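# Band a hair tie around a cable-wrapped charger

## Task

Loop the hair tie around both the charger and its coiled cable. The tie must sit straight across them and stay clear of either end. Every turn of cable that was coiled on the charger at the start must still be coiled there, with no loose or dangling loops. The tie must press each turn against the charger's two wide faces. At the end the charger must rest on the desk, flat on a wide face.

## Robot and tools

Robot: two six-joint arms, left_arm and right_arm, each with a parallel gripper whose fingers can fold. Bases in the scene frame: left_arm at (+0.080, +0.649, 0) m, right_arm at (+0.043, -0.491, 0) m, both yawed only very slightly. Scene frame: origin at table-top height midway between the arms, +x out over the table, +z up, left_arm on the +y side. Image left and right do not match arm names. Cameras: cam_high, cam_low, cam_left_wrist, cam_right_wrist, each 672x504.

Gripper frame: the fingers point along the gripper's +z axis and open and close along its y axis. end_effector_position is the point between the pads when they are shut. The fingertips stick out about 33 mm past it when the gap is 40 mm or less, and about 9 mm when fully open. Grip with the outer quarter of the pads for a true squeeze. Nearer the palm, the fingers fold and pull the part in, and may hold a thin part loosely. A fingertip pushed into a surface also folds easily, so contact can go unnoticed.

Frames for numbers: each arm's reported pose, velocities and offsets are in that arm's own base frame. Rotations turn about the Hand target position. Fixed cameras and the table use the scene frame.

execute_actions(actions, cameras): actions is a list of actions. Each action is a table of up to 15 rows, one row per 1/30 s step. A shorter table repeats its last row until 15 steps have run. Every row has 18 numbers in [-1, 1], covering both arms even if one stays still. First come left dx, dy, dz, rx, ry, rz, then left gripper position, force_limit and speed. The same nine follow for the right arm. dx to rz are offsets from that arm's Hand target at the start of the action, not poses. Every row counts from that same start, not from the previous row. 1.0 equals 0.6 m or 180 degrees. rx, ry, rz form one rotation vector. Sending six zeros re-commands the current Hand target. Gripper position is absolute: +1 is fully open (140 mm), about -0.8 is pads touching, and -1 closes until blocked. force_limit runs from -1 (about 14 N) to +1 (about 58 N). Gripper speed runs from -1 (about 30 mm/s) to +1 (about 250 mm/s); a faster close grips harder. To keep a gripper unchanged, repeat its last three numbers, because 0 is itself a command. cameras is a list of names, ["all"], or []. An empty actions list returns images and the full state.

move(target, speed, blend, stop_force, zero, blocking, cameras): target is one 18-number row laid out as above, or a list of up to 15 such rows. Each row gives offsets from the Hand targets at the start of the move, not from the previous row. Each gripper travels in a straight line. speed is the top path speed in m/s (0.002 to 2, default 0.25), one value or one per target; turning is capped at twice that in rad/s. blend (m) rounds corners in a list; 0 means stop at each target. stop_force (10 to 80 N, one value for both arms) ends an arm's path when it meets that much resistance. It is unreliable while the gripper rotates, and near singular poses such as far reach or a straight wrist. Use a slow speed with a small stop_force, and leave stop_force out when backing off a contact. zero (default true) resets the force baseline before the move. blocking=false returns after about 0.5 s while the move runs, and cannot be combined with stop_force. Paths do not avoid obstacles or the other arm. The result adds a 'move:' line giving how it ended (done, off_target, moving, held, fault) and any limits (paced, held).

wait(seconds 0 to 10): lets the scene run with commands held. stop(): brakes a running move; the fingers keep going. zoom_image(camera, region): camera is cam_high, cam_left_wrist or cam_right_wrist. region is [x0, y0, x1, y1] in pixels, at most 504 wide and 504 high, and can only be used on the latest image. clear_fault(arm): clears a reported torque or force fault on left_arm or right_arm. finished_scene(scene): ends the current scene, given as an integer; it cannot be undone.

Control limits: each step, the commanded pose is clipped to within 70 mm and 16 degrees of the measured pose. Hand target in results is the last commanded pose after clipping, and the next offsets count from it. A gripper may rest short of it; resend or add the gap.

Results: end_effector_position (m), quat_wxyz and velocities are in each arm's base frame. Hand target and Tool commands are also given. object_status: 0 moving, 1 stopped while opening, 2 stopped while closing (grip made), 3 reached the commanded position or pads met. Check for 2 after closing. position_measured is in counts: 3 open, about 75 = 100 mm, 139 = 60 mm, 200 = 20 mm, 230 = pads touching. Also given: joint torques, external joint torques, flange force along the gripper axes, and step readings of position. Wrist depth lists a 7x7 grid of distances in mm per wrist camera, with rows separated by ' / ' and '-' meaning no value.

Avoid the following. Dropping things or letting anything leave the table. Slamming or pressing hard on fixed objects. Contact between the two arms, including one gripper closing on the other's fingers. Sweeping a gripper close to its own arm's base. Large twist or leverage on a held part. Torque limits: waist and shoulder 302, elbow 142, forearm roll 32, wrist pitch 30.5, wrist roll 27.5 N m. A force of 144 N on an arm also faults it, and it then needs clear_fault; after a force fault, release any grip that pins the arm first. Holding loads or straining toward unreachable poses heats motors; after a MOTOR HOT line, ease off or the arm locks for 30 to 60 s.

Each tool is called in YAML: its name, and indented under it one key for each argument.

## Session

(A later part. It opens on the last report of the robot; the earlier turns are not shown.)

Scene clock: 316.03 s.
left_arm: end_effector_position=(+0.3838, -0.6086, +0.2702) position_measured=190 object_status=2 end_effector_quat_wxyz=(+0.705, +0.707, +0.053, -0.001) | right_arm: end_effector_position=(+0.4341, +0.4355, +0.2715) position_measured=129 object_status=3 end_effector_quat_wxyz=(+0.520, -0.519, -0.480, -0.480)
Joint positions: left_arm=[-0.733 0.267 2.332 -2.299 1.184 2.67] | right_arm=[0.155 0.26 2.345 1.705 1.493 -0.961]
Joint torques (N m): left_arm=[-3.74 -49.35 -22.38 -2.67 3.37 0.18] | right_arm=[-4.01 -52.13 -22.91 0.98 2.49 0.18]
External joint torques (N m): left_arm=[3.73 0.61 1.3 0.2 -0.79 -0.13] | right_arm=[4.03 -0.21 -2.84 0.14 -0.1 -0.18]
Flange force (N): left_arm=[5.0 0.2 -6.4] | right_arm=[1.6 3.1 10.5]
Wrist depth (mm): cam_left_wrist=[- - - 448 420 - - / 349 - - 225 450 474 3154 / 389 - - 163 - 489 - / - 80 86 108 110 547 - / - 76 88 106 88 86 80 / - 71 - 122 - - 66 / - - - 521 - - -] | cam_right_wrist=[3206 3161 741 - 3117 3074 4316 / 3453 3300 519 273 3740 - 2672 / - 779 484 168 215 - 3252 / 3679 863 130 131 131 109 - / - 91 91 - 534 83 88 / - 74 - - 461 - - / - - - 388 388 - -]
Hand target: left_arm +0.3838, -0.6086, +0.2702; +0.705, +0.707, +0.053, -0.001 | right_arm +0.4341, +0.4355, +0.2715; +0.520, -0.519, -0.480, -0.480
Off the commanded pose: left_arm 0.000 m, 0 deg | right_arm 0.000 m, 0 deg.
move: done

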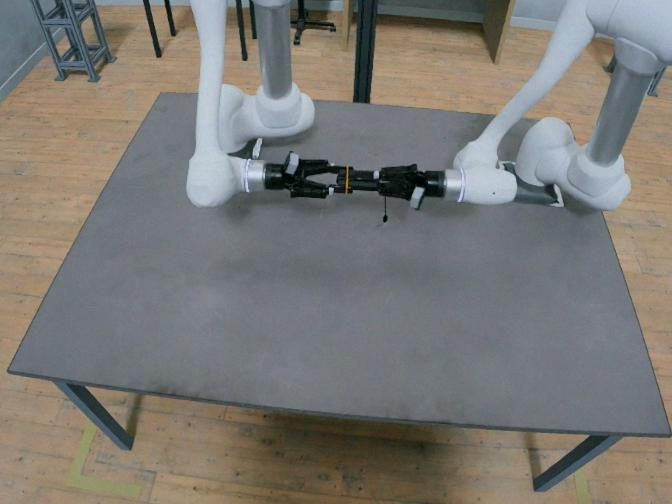

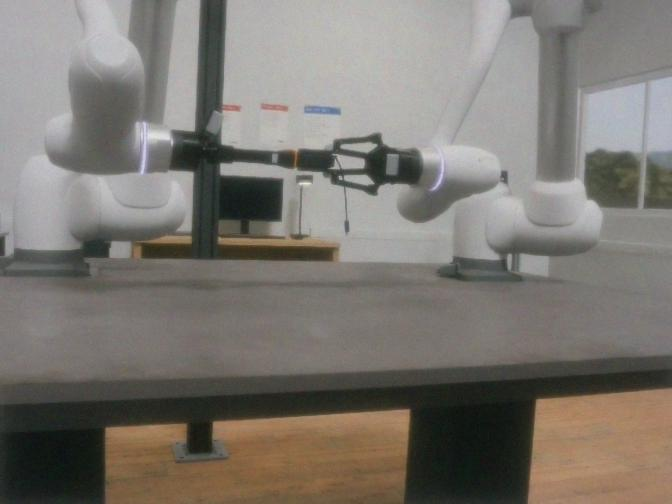

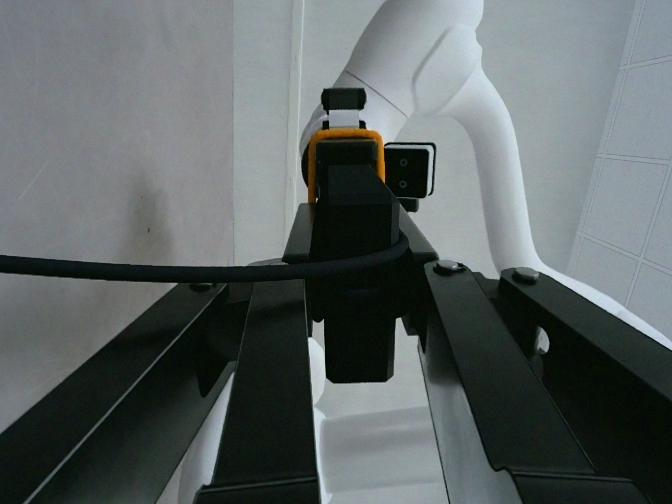

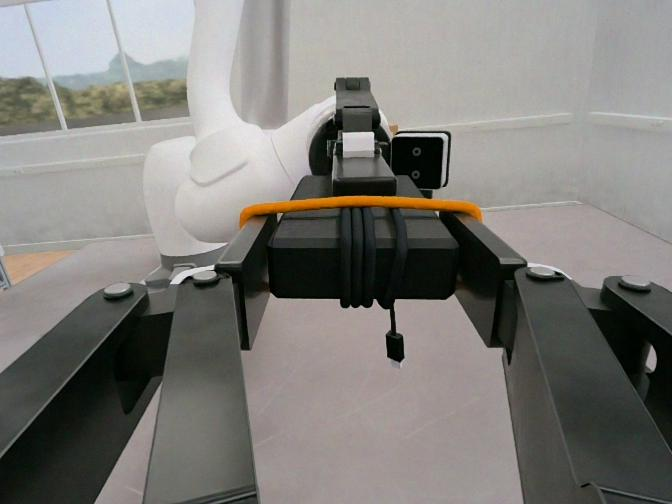

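move:
  target:
    - [0,0,0,0,0,0,-0.98,0.5,-1,0,0,0,0,0,0,-1,0,-1]
    - [0,0,0,0,0,0,-0.1,1,-1,0,0,0,0,0,0,-1,0,-1]
    - [0.0023,-0.031,0,0,0,0,-0.1,1,-1,0,0,0,0,0,0,-1,0,-1]
    - [0.0023,-0.031,0,0,0,0,-1,1,-1,0,0,0,0,0,0,-1,0,-1]
  speed: 0.04
  cameras: ["cam_low","cam_right_wrist","cam_left_wrist","cam_high"]

zoom_image:
  camera: "cam_low"
  region: [240, 100, 420, 240]

zoom_image:
  camera: "cam_high"
  region: [290, 130, 450, 250]

Scene clock: 329.00 s.
left_arm: end_effector_position=(+0.3852, -0.6272, +0.2702) position_measured=191 object_status=0 end_effector_quat_wxyz=(+0.705, +0.707, +0.053, -0.001) | right_arm: end_effector_position=(+0.4341, +0.4355, +0.2715) position_measured=139 object_status=2 end_effector_quat_wxyz=(+0.520, -0.519, -0.480, -0.480)
Joint positions: left_arm=[-0.761 0.282 2.309 -2.324 1.168 2.674] | right_arm=[0.155 0.26 2.345 1.705 1.493 -0.961]
Joint torques (N m): left_arm=[-5.15 -53.39 -26.95 -3.47 4.5 0.16] | right_arm=[-0.15 -50.37 -21.77 0.24 1.78 0.15]
External joint torques (N m): left_arm=[5.12 2.75 5.36 0.95 -1.91 -0.12] | right_arm=[0.08 -2.01 -3.98 0.88 0.61 -0.15]
Flange force (N): left_arm=[4.9 -3.3 -11.5] | right_arm=[5.4 3.9 2.3]
Wrist depth (mm): cam_left_wrist=[- - - 436 403 - - / - - - 210 432 477 - / - - - 148 - 501 - / - - 96 96 99 548 - / - 72 88 89 88 86 80 / - 71 - - - - 65 / - - - 509 - - -] | cam_right_wrist=[3349 3074 527 2704 - 3161 - / 3300 3506 517 256 - 3206 2737 / 3740 758 467 186 215 4400 - / 4007 748 130 131 131 109 - / - 89 91 - 133 83 87 / - 77 - - 474 - - / - - - - - - -]
Hand target: left_arm +0.3852, -0.6272, +0.2702; +0.705, +0.707, +0.053, -0.001 | right_arm +0.4341, +0.4355, +0.2715; +0.520, -0.519, -0.480, -0.480
Off the commanded pose: left_arm 0.000 m, 0 deg | right_arm 0.000 m, 0 deg.
move: done

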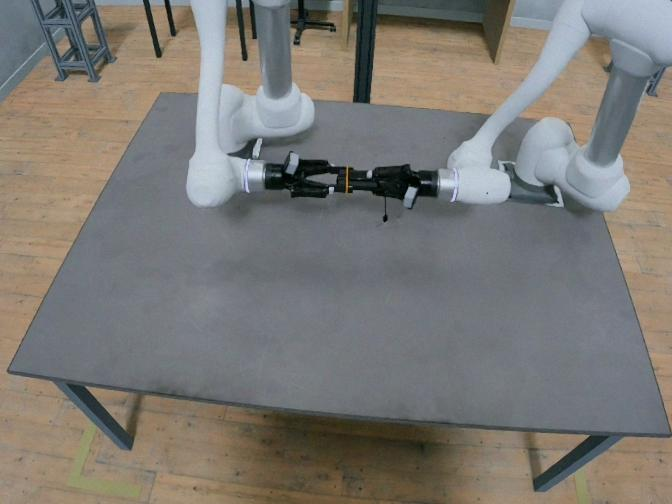

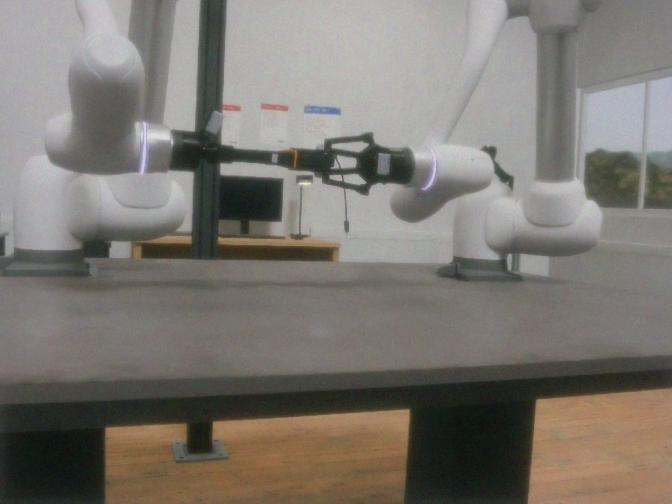

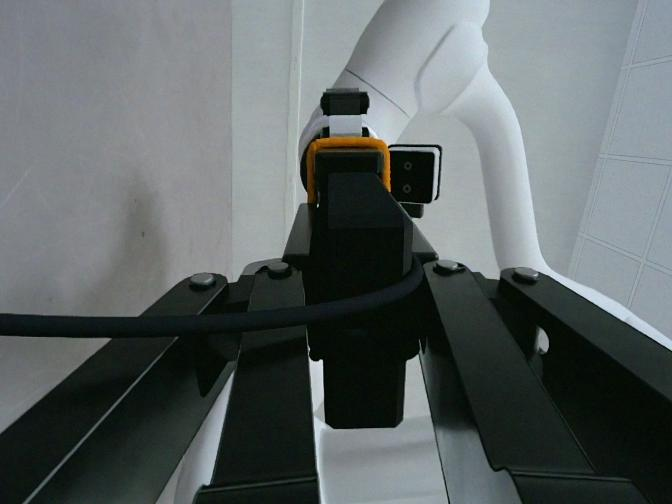

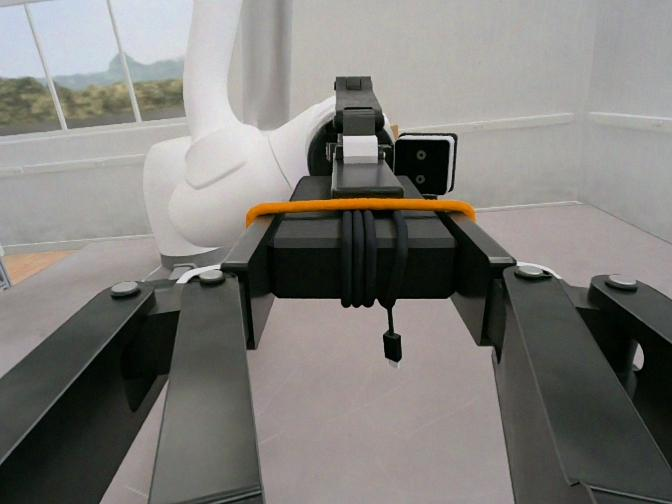

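Scaled by 2.800 from the camera's 672x504 image, which has a finer 960x720 frame.

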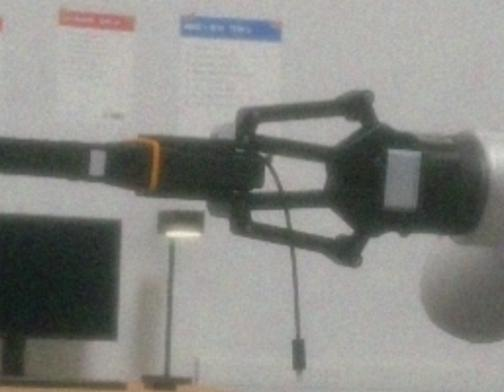

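Scaled by 3.150 from the camera's 672x504 image, which has a finer 960x720 frame.

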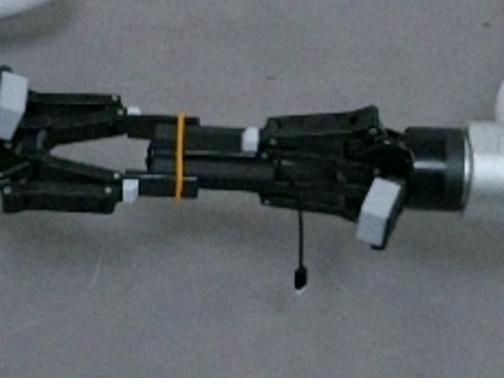

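move:
  target:
    - [0,0,0,0,0,0,-1,1,-1,0,0,0,0,0,0,-0.03,0,-1]
    - [0,0,0,0,0,0,-1,1,-1,0,-0.025,0,0,0,0,-0.03,0,-1]
  speed: 0.02
  cameras: ["cam_low","cam_right_wrist","cam_high"]

zoom_image:
  camera: "cam_low"
  region: [240, 100, 420, 240]

zoom_image:
  camera: "cam_high"
  region: [290, 130, 450, 250]

Scene clock: 333.63 s.
left_arm: end_effector_position=(+0.3852, -0.6272, +0.2702) position_measured=191 object_status=2 end_effector_quat_wxyz=(+0.705, +0.707, +0.053, -0.001) | right_arm: end_effector_position=(+0.4341, +0.4205, +0.2715) position_measured=133 object_status=3 end_effector_quat_wxyz=(+0.520, -0.519, -0.480, -0.480)
Joint positions: left_arm=[-0.761 0.282 2.309 -2.324 1.168 2.674] | right_arm=[0.122 0.256 2.351 1.676 1.51 -0.961]
Joint torques (N m): left_arm=[-3.69 -51.22 -22.86 -2.69 3.37 0.19] | right_arm=[-1.68 -51.59 -22.66 1.22 2.59 0.14]
External joint torques (N m): left_arm=[3.69 0.69 1.26 0.17 -0.78 -0.14] | right_arm=[1.72 -0.22 -2.82 -0.06 -0.2 -0.14]
Flange force (N): left_arm=[5.0 0.1 -5.9] | right_arm=[1.8 4.0 4.9]
Wrist depth (mm): cam_left_wrist=[374 - - 2648 421 - - / - - - 220 448 - - / - - - 161 - 526 2306 / - 479 96 91 102 548 - / - 72 88 90 87 86 81 / - 71 - - - - 65 / - - - 507 - - -] | cam_right_wrist=[3117 3117 541 - - - - / 3349 3453 522 270 - 3300 - / - 746 477 165 3453 3562 - / 3869 - 125 145 143 105 - / - 89 79 572 - 83 88 / - 77 66 - - - - / - - 386 380 - - -]
Hand target: left_arm +0.3852, -0.6272, +0.2702; +0.705, +0.707, +0.053, -0.001 | right_arm +0.4341, +0.4205, +0.2715; +0.520, -0.519, -0.480, -0.480
Off the commanded pose: left_arm 0.000 m, 0 deg | right_arm 0.000 m, 0 deg.
move: done
Images, in order (width x height): cam_high 672x504, cam_low 672x504, cam_right_wrist 672x504.

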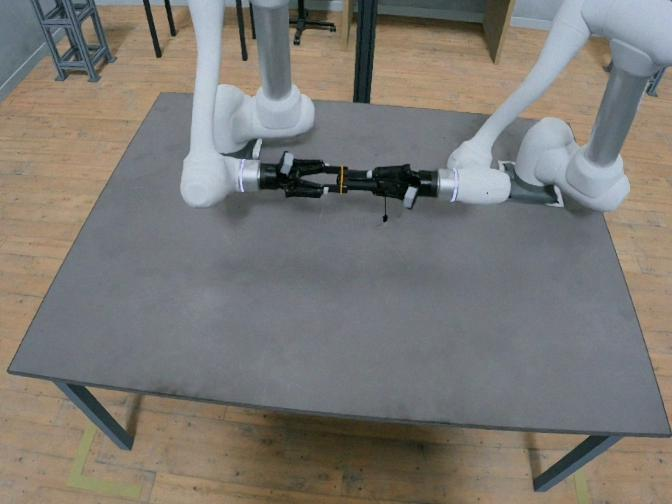

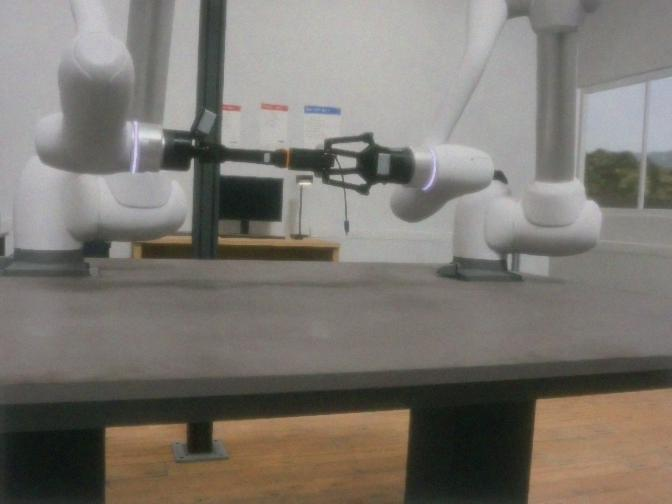

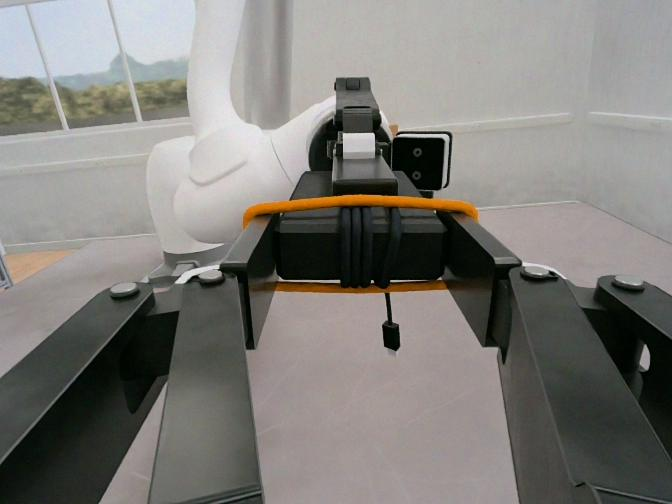

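Scaled by 2.800 from the camera's 672x504 image, which has a finer 960x720 frame.

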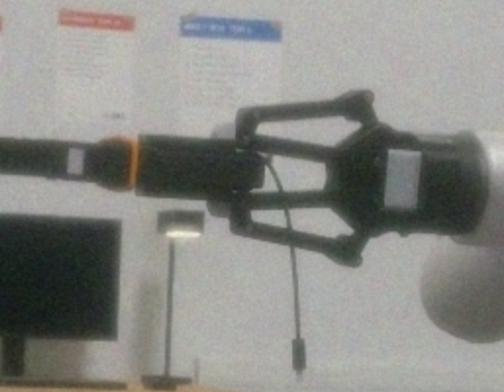

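Scaled by 3.150 from the camera's 672x504 image, which has a finer 960x720 frame.

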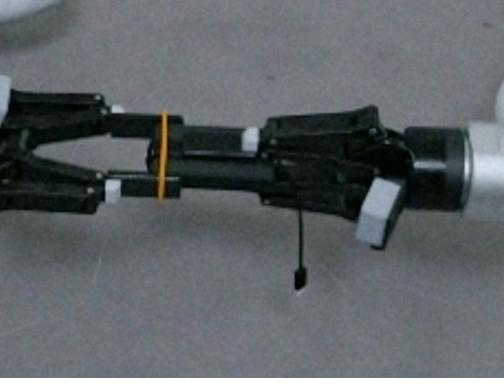

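move:
  target:
    - [0,0,0,0,0,0,-1,1,-1,0,0,0,0,0,0,-1,0,-1]
    - [0,0,0,0,0,0,-0.1,-0.3,-1,0,0,0,0,0,0,-1,0,-1]
    - [-0.0042,0.0565,0,0,0,0,-0.1,-0.3,-1,0,0,0,0,0,0,-1,0,-1]
    - [-0.0042,0.0565,0,0,0,0,-1,-0.3,-1,0,0,0,0,0,0,-1,0,-1]
  speed: 0.05
  cameras: ["cam_low","cam_high"]

zoom_image:
  camera: "cam_low"
  region: [240, 100, 420, 240]

Scene clock: 346.57 s.
left_arm: end_effector_position=(+0.3827, -0.5933, +0.2702) position_measured=188 object_status=0 end_effector_quat_wxyz=(+0.705, +0.707, +0.053, -0.001) | right_arm: end_effector_position=(+0.4341, +0.4205, +0.2715) position_measured=139 object_status=2 end_effector_quat_wxyz=(+0.520, -0.519, -0.480, -0.480)
Joint positions: left_arm=[-0.709 0.256 2.35 -2.277 1.198 2.666] | right_arm=[0.122 0.256 2.351 1.676 1.511 -0.961]
Joint torques (N m): left_arm=[-4.86 -45.95 -21.13 -2.34 2.57 0.16] | right_arm=[-1.38 -52.85 -23.8 1.44 3.25 0.15]
External joint torques (N m): left_arm=[4.91 -1.26 0.3 -0.1 0.01 -0.11] | right_arm=[1.39 1.04 -1.73 -0.27 -0.86 -0.15]
Flange force (N): left_arm=[6.0 2.9 -9.1] | right_arm=[-1.0 3.9 4.4]
Wrist depth (mm): cam_left_wrist=[- - - 458 445 - - / - 474 - 461 487 2523 2523 / - - - - - 544 - / - - 97 121 121 575 - / - 76 88 114 87 86 80 / - 67 - 566 - - 65 / - - - 533 - - -] | cam_right_wrist=[3206 3117 761 3804 - - - / 3453 3400 551 327 3252 3937 - / 5754 799 515 194 2805 3117 - / 3074 853 124 145 144 110 724 / - 88 79 586 - 78 87 / - - - 461 - - - / - - - - 375 - -]
Hand target: left_arm +0.3827, -0.5933, +0.2702; +0.705, +0.707, +0.053, -0.001 | right_arm +0.4341, +0.4205, +0.2715; +0.520, -0.519, -0.480, -0.480
Off the commanded pose: left_arm 0.000 m, 0 deg | right_arm 0.000 m, 0 deg.
move: done
Images, in order (width x height): cam_high 672x504, cam_low 672x504.

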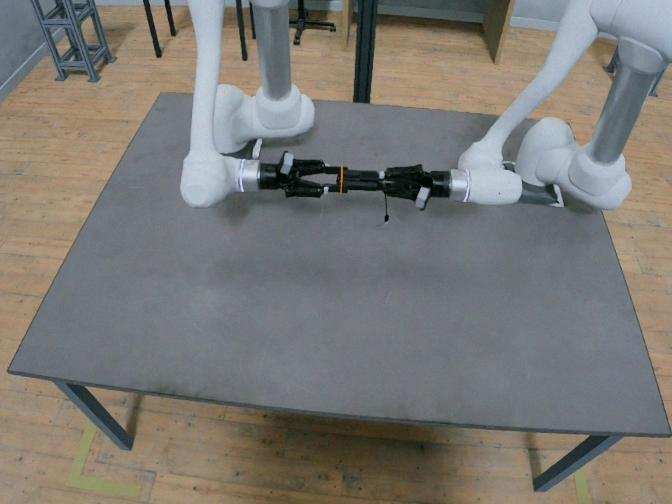

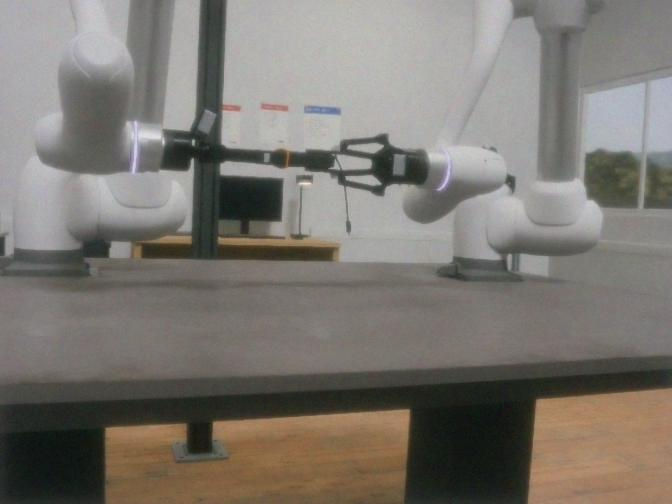

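Scaled by 2.800 from the camera's 672x504 image, which has a finer 960x720 frame.

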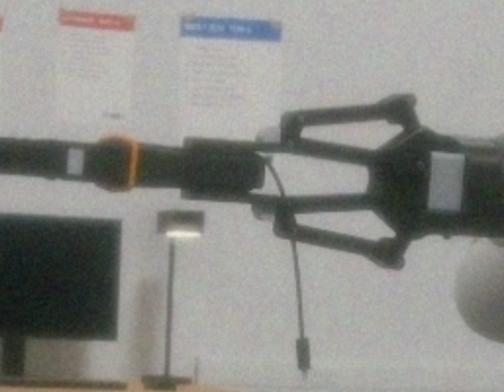

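move:
  target:
    - [0,0,0,0,0,0,-1,-0.3,-1,0,0,0,0,0,0,0.04,0,-1]
    - [0,0,0,0,0,0,-1,-0.3,-1,0,0.039,0,0,0,0,0.04,0,-1]
    - [0,0,0,0,0,0,-1,-0.3,-1,0,0.039,0,0,0,0,-1,0,-1]
  speed: 0.03
  cameras: ["cam_low","cam_high","cam_right_wrist"]

zoom_image:
  camera: "cam_low"
  region: [240, 100, 420, 240]

zoom_image:
  camera: "cam_high"
  region: [290, 130, 450, 250]

Scene clock: 352.13 s.
left_arm: end_effector_position=(+0.3827, -0.5933, +0.2702) position_measured=188 object_status=2 end_effector_quat_wxyz=(+0.705, +0.707, +0.053, -0.001) | right_arm: end_effector_position=(+0.4341, +0.4439, +0.2715) position_measured=139 object_status=0 end_effector_quat_wxyz=(+0.520, -0.519, -0.480, -0.480)
Joint positions: left_arm=[-0.709 0.256 2.35 -2.277 1.198 2.666] | right_arm=[0.174 0.263 2.342 1.721 1.484 -0.961]
Joint torques (N m): left_arm=[-6.17 -46.19 -25.54 -3.04 2.73 0.19] | right_arm=[2.77 -53.2 -23.28 0.46 3.35 0.15]
External joint torques (N m): left_arm=[6.1 -0.87 4.76 0.61 -0.15 -0.14] | right_arm=[-2.78 0.53 -2.47 0.61 -0.96 -0.16]
Flange force (N): left_arm=[3.6 0.5 -16.8] | right_arm=[0.4 5.5 -2.6]
Wrist depth (mm): cam_left_wrist=[- 613 - 437 425 - - / - 468 - 398 463 - - / - 467 - 163 - 528 - / 359 95 98 114 116 558 - / - 76 88 127 87 87 80 / - 67 - 594 - - 65 / - - - 535 - - -] | cam_right_wrist=[3252 3206 753 3400 - - - / 3252 3349 532 304 - - - / 3453 758 490 186 171 3349 - / 3620 850 122 124 122 106 777 / - 90 91 129 125 83 87 / - - 66 481 - - - / - - - - - - -]
Hand target: left_arm +0.3827, -0.5933, +0.2702; +0.705, +0.707, +0.053, -0.001 | right_arm +0.4341, +0.4439, +0.2715; +0.520, -0.519, -0.480, -0.480
Off the commanded pose: left_arm 0.000 m, 0 deg | right_arm 0.000 m, 0 deg.
move: done
Images, in order (width x height): cam_high 672x504, cam_low 672x504, cam_right_wrist 672x504.

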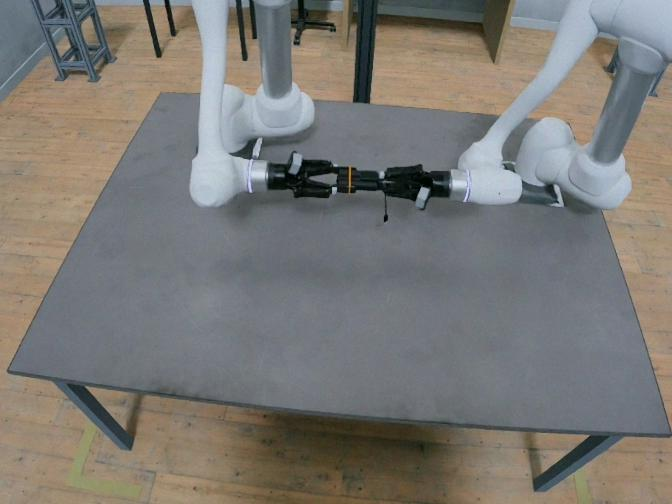

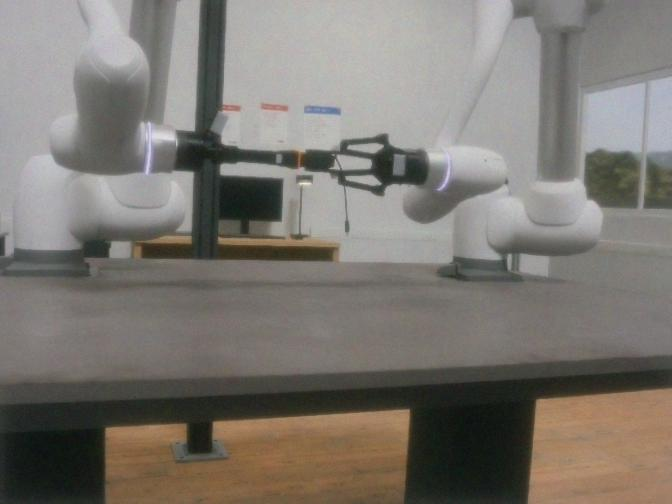

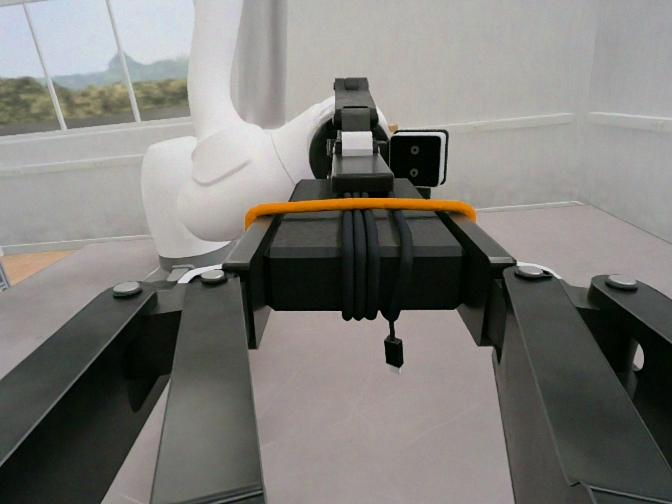

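Scaled by 2.800 from the camera's 672x504 image, which has a finer 960x720 frame.

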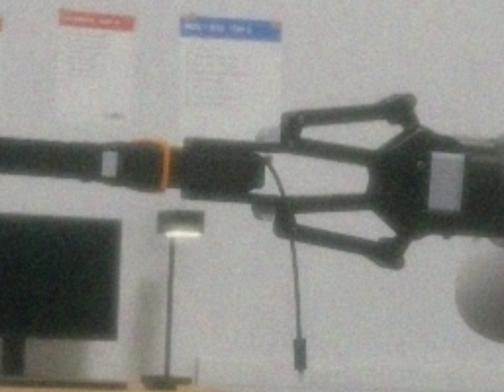

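Scaled by 3.150 from the camera's 672x504 image, which has a finer 960x720 frame.

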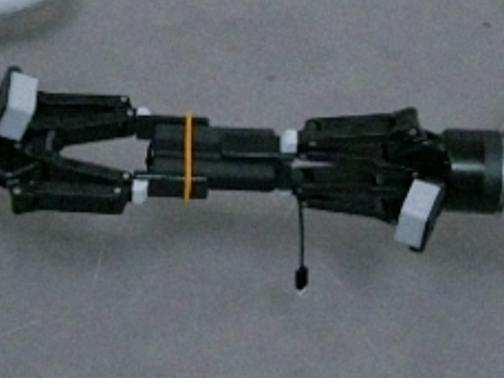

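move:
  target:
    - [0,0,0,0,0,0,-0.1,-0.3,-1,0,0,0,0,0,0,-1,0,-1]
    - [0.0022,-0.03,0,0,0,0,-0.1,-0.3,-1,0,0,0,0,0,0,-1,0,-1]
    - [0.0022,-0.03,0,0,0,0,-1,-0.3,-1,0,0,0,0,0,0,-1,0,-1]
  speed: 0.05
  cameras: ["cam_low","cam_high","cam_right_wrist"]

zoom_image:
  camera: "cam_low"
  region: [240, 100, 420, 240]

zoom_image:
  camera: "cam_right_wrist"
  region: [200, 90, 520, 370]

Scene clock: 358.10 s.
left_arm: end_effector_position=(+0.3840, -0.6113, +0.2701) position_measured=188 object_status=0 end_effector_quat_wxyz=(+0.705, +0.707, +0.053, -0.001) | right_arm: end_effector_position=(+0.4341, +0.4439, +0.2716) position_measured=139 object_status=2 end_effector_quat_wxyz=(+0.520, -0.519, -0.480, -0.480)
Joint positions: left_arm=[-0.737 0.269 2.329 -2.303 1.182 2.67] | right_arm=[0.174 0.263 2.342 1.721 1.484 -0.961]
Joint torques (N m): left_arm=[-4.84 -50.28 -24.85 -3.15 3.79 0.17] | right_arm=[-0.35 -51.75 -22.61 0.46 2.39 0.18]
External joint torques (N m): left_arm=[4.91 1.19 3.65 0.67 -1.21 -0.13] | right_arm=[0.3 -0.95 -3.15 0.62 0 -0.18]
Flange force (N): left_arm=[5.0 -1.0 -10.8] | right_arm=[3.1 3.7 3.0]
Wrist depth (mm): cam_left_wrist=[385 - - 430 409 - - / - - - 384 453 480 - / - - - 155 - 523 2749 / - - - 95 103 540 2553 / - 76 82 104 87 86 81 / - 67 - - - - 65 / - - - 523 - - -] | cam_right_wrist=[3074 3161 731 2640 - - - / 3206 3300 518 262 - - 1855 / 4775 763 473 187 343 - - / 3740 959 122 123 122 105 741 / - 90 85 126 126 83 87 / - - - - - - - / - - - 382 - - -]
Hand target: left_arm +0.3840, -0.6113, +0.2702; +0.705, +0.707, +0.053, -0.001 | right_arm +0.4341, +0.4439, +0.2715; +0.520, -0.519, -0.480, -0.480
Off the commanded pose: left_arm 0.000 m, 0 deg | right_arm 0.000 m, 0 deg.
move: done
Images, in order (width x height): cam_high 672x504, cam_low 672x504, cam_right_wrist 672x504.

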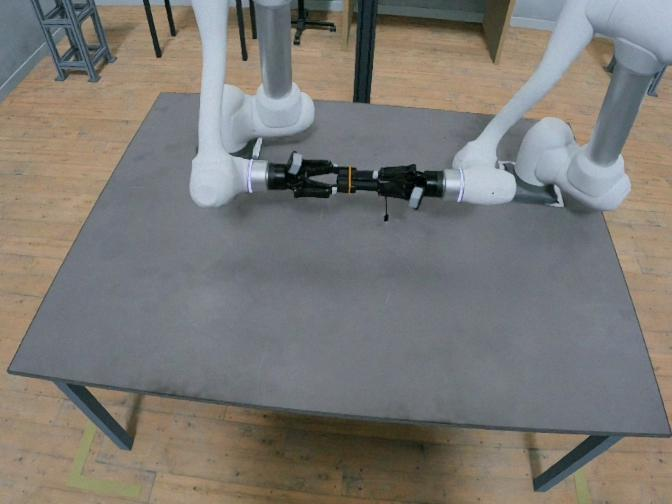

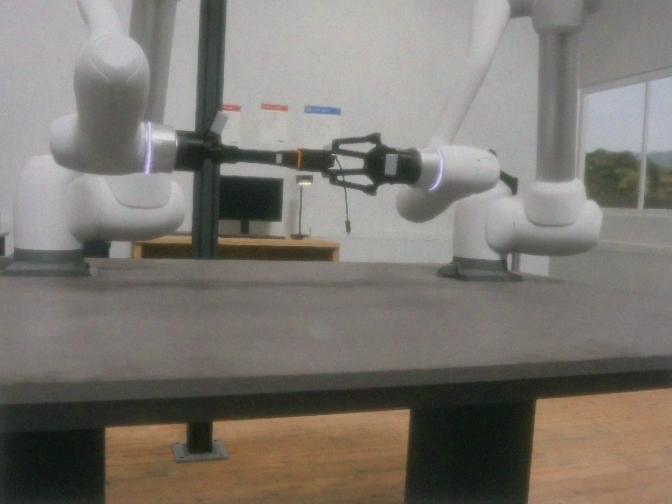

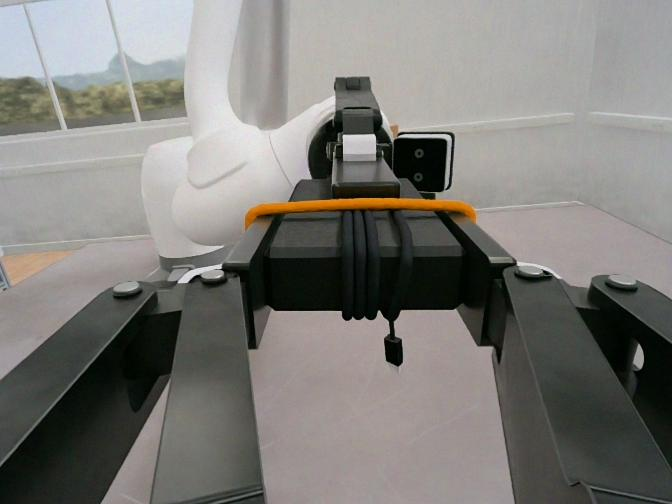

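Scaled by 2.800 from the camera's 672x504 image, which has a finer 960x720 frame.

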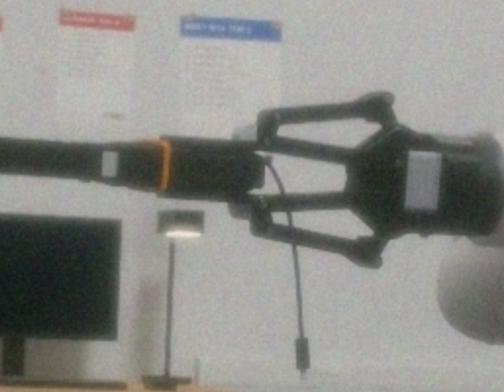

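Scaled by 1.575 from the camera's 672x504 image, which has a finer 960x720 frame.

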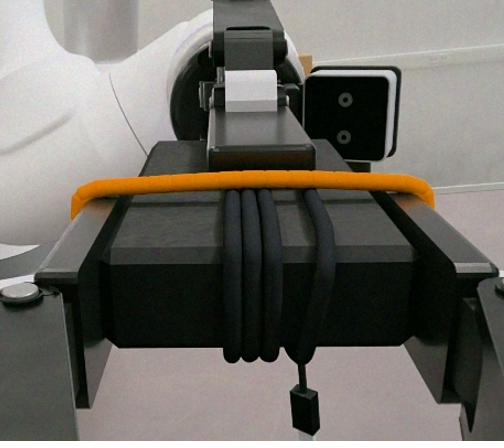

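move:
  target:
    - [0,0,0,0,0,0,-0.1,-0.3,-1,0,0,0,0,0,0,-1,0,-1]
    - [0.001,-0.0135,0,0,0,0,-0.1,-0.3,-1,0,0,0,0,0,0,-1,0,-1]
    - [0.001,-0.0135,0,0,0,0,-1,-0.3,-1,0,0,0,0,0,0,-1,0,-1]
  speed: 0.05
  cameras: ["cam_low","cam_high","cam_right_wrist"]

zoom_image:
  camera: "cam_low"
  region: [240, 100, 420, 240]

zoom_image:
  camera: "cam_right_wrist"
  region: [200, 90, 520, 370]

Scene clock: 365.57 s.
left_arm: end_effector_position=(+0.3846, -0.6194, +0.2701) position_measured=188 object_status=0 end_effector_quat_wxyz=(+0.705, +0.707, +0.053, -0.001) | right_arm: end_effector_position=(+0.4341, +0.4439, +0.2716) position_measured=139 object_status=2 end_effector_quat_wxyz=(+0.520, -0.519, -0.480, -0.480)
Joint positions: left_arm=[-0.749 0.276 2.319 -2.314 1.175 2.672] | right_arm=[0.174 0.263 2.342 1.721 1.484 -0.961]
Joint torques (N m): left_arm=[-4.83 -51.62 -25.73 -3.43 4.11 0.13] | right_arm=[-0.17 -51.67 -22.06 0.17 2.14 0.16]
External joint torques (N m): left_arm=[4.93 1.74 4.18 0.9 -1.52 -0.09] | right_arm=[0.21 -1.03 -3.64 0.89 0.26 -0.16]
Flange force (N): left_arm=[5.2 -1.7 -11.0] | right_arm=[3.4 4.4 3.2]
Wrist depth (mm): cam_left_wrist=[- - - 419 402 - 2145 / - - - 206 428 468 2553 / - - - 146 - 519 - / - - 96 103 99 531 2648 / - 72 77 98 87 86 81 / - 67 - - - - 65 / - - - 519 - - -] | cam_right_wrist=[3252 3117 724 - 2992 2805 - / 3453 3349 517 256 - 2992 - / 3679 743 468 160 181 - - / 3937 894 122 124 122 108 - / - 90 91 547 130 83 87 / - - 67 488 480 - - / - - - 380 - - -]
Hand target: left_arm +0.3846, -0.6194, +0.2702; +0.705, +0.707, +0.053, -0.001 | right_arm +0.4341, +0.4439, +0.2715; +0.520, -0.519, -0.480, -0.480
Off the commanded pose: left_arm 0.000 m, 0 deg | right_arm 0.000 m, 0 deg.
move: done
Images, in order (width x height): cam_high 672x504, cam_low 672x504, cam_right_wrist 672x504.

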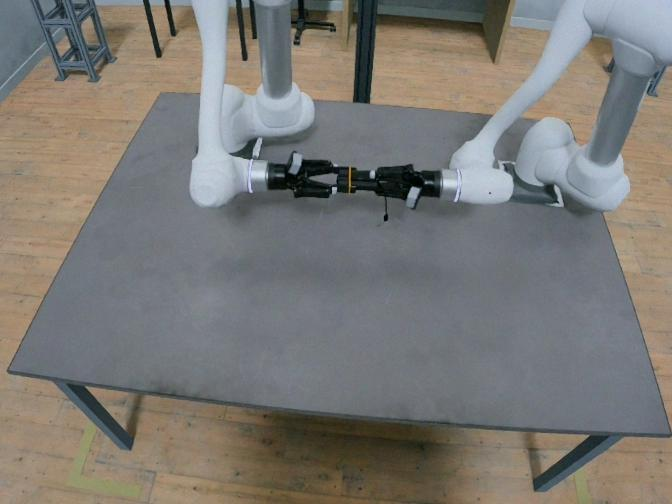

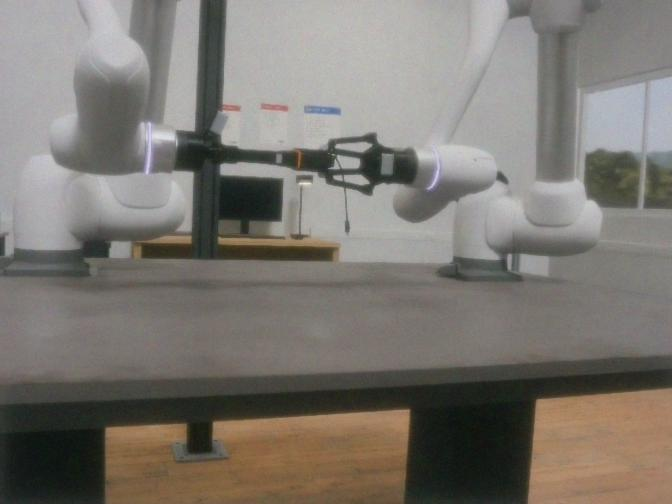

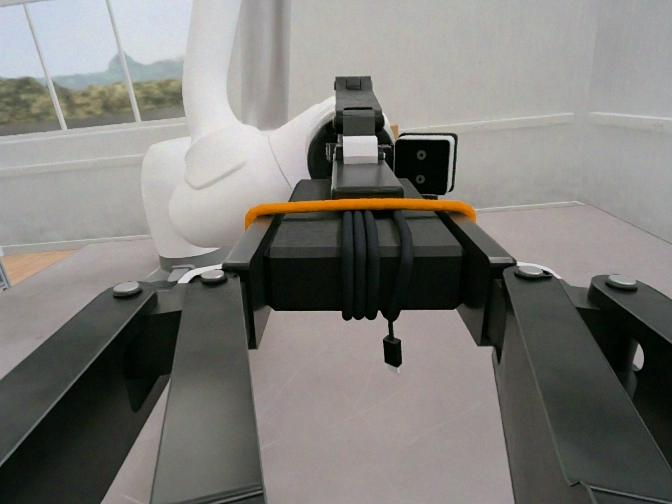

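Scaled by 2.800 from the camera's 672x504 image, which has a finer 960x720 frame.

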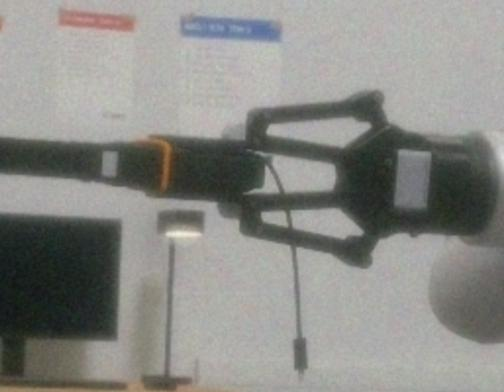

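Scaled by 1.575 from the camera's 672x504 image, which has a finer 960x720 frame.

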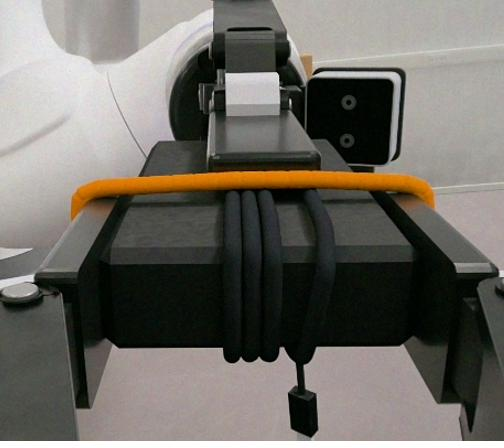

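wait:
  seconds: 0.1
  cameras: ["cam_left_wrist","cam_high","cam_right_wrist","cam_low"]

zoom_image:
  camera: "cam_left_wrist"
  region: [260, 80, 460, 280]

zoom_image:
  camera: "cam_high"
  region: [310, 150, 400, 210]

zoom_image:
  camera: "cam_right_wrist"
  region: [300, 120, 440, 240]

zoom_image:
  camera: "cam_low"
  region: [270, 130, 350, 190]

Scene clock: 372.47 s.
left_arm: end_effector_position=(+0.3846, -0.6194, +0.2702) position_measured=188 object_status=2 end_effector_quat_wxyz=(+0.705, +0.707, +0.053, -0.001) | right_arm: end_effector_position=(+0.4341, +0.4439, +0.2715) position_measured=139 object_status=2 end_effector_quat_wxyz=(+0.520, -0.519, -0.480, -0.480)
Joint positions: left_arm=[-0.749 0.276 2.319 -2.314 1.175 2.672] | right_arm=[0.174 0.263 2.342 1.721 1.484 -0.961]
Joint torques (N m): left_arm=[-4.62 -51.89 -25.88 -3.39 4.21 0.14] | right_arm=[0.03 -51.1 -22.14 0.24 1.97 0.2]
External joint torques (N m): left_arm=[4.54 2.09 4.56 0.9 -1.62 -0.09] | right_arm=[-0.08 -1.58 -3.61 0.84 0.42 -0.2]
Flange force (N): left_arm=[4.4 -2.4 -10.5] | right_arm=[4.3 3.8 2.1]
Wrist depth (mm): cam_left_wrist=[- - - 438 403 2306 - / - - - 207 431 473 - / - - - 147 - 501 - / - 596 96 98 97 539 2234 / - 72 78 96 87 87 550 / - 67 - - - - 65 / - - - 517 - - -] | cam_right_wrist=[3400 3206 729 - 3206 - - / 3506 3453 518 257 3117 2877 - / 3679 736 466 187 337 3400 - / 3679 774 122 124 122 105 643 / - 90 85 125 126 83 87 / - - - - - - - / - - - - - - -]
Hand target: left_arm +0.3846, -0.6194, +0.2702; +0.705, +0.707, +0.053, -0.001 | right_arm +0.4341, +0.4439, +0.2715; +0.520, -0.519, -0.480, -0.480
Tool commands: left_gripper/position=-1.0 left_gripper/force_limit=-0.3 left_gripper/speed=-1.0 right_gripper/position=-1.0 right_gripper/force_limit=+0.0 right_gripper/speed=-1.0
Off the commanded pose: left_arm 0.000 m, 0 deg | right_arm 0.000 m, 0 deg.
wait: 0.10 s; at rest from the start

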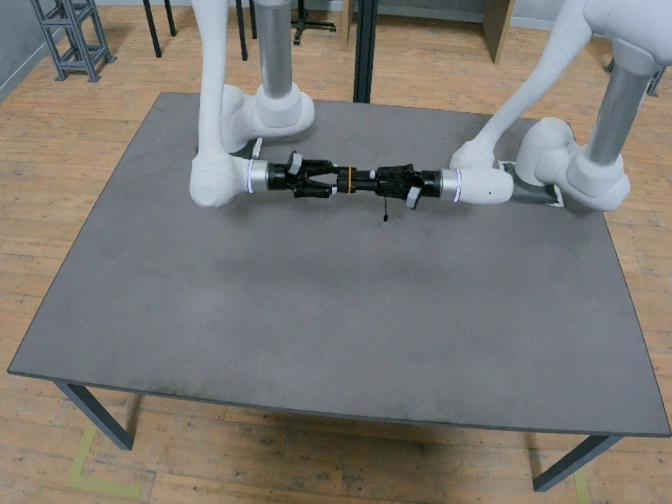

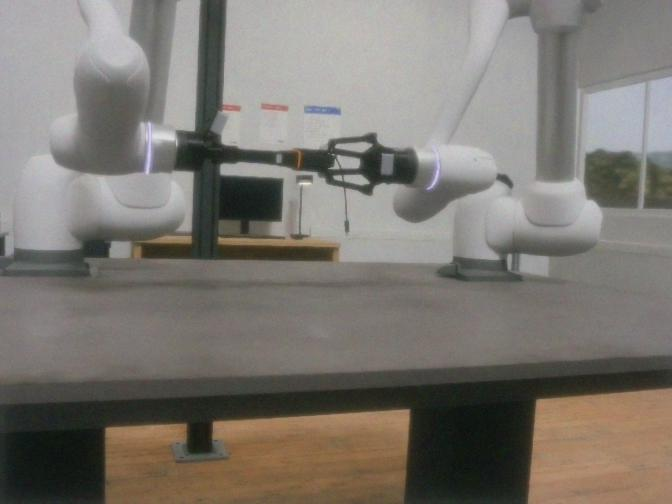

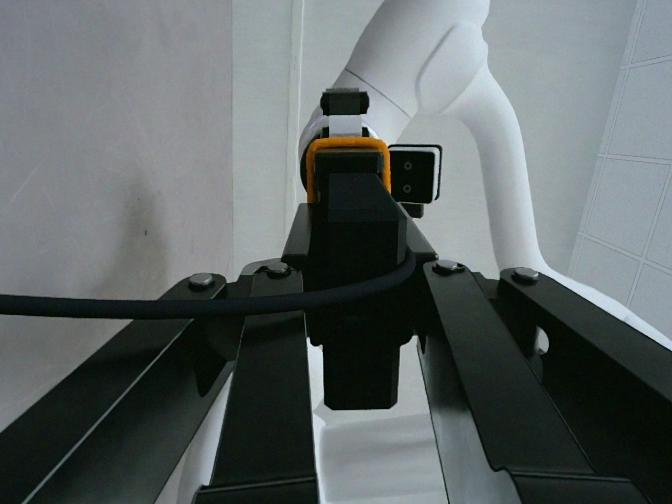

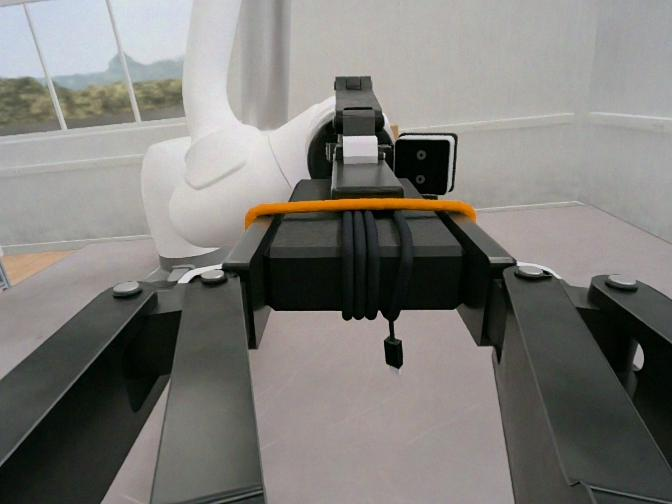

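Scaled by 2.520 from the camera's 672x504 image, which has a finer 960x720 frame.

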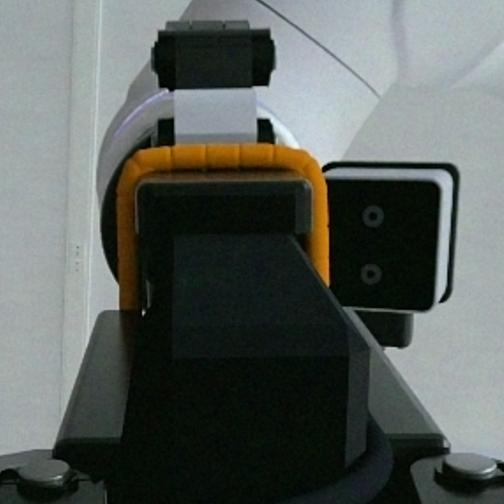

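Scaled by 5.600 from the camera's 672x504 image, which has a finer 960x720 frame.

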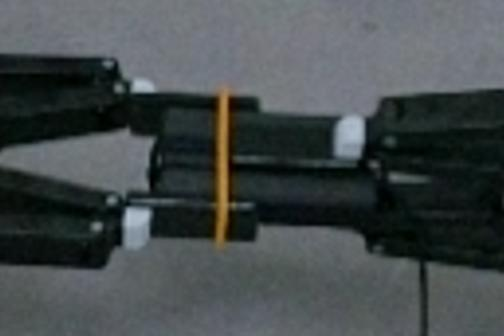

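Scaled by 3.600 from the camera's 672x504 image, which has a finer 960x720 frame.

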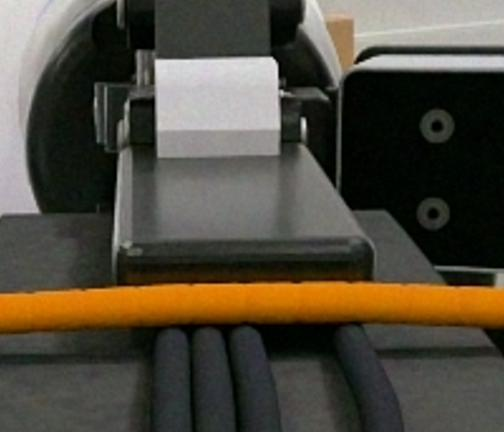

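Scaled by 6.300 from the camera's 672x504 image, which has a finer 960x720 frame.

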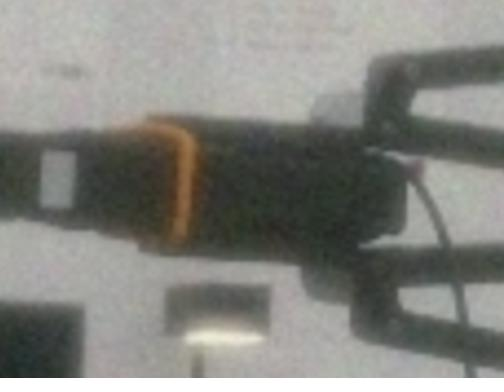

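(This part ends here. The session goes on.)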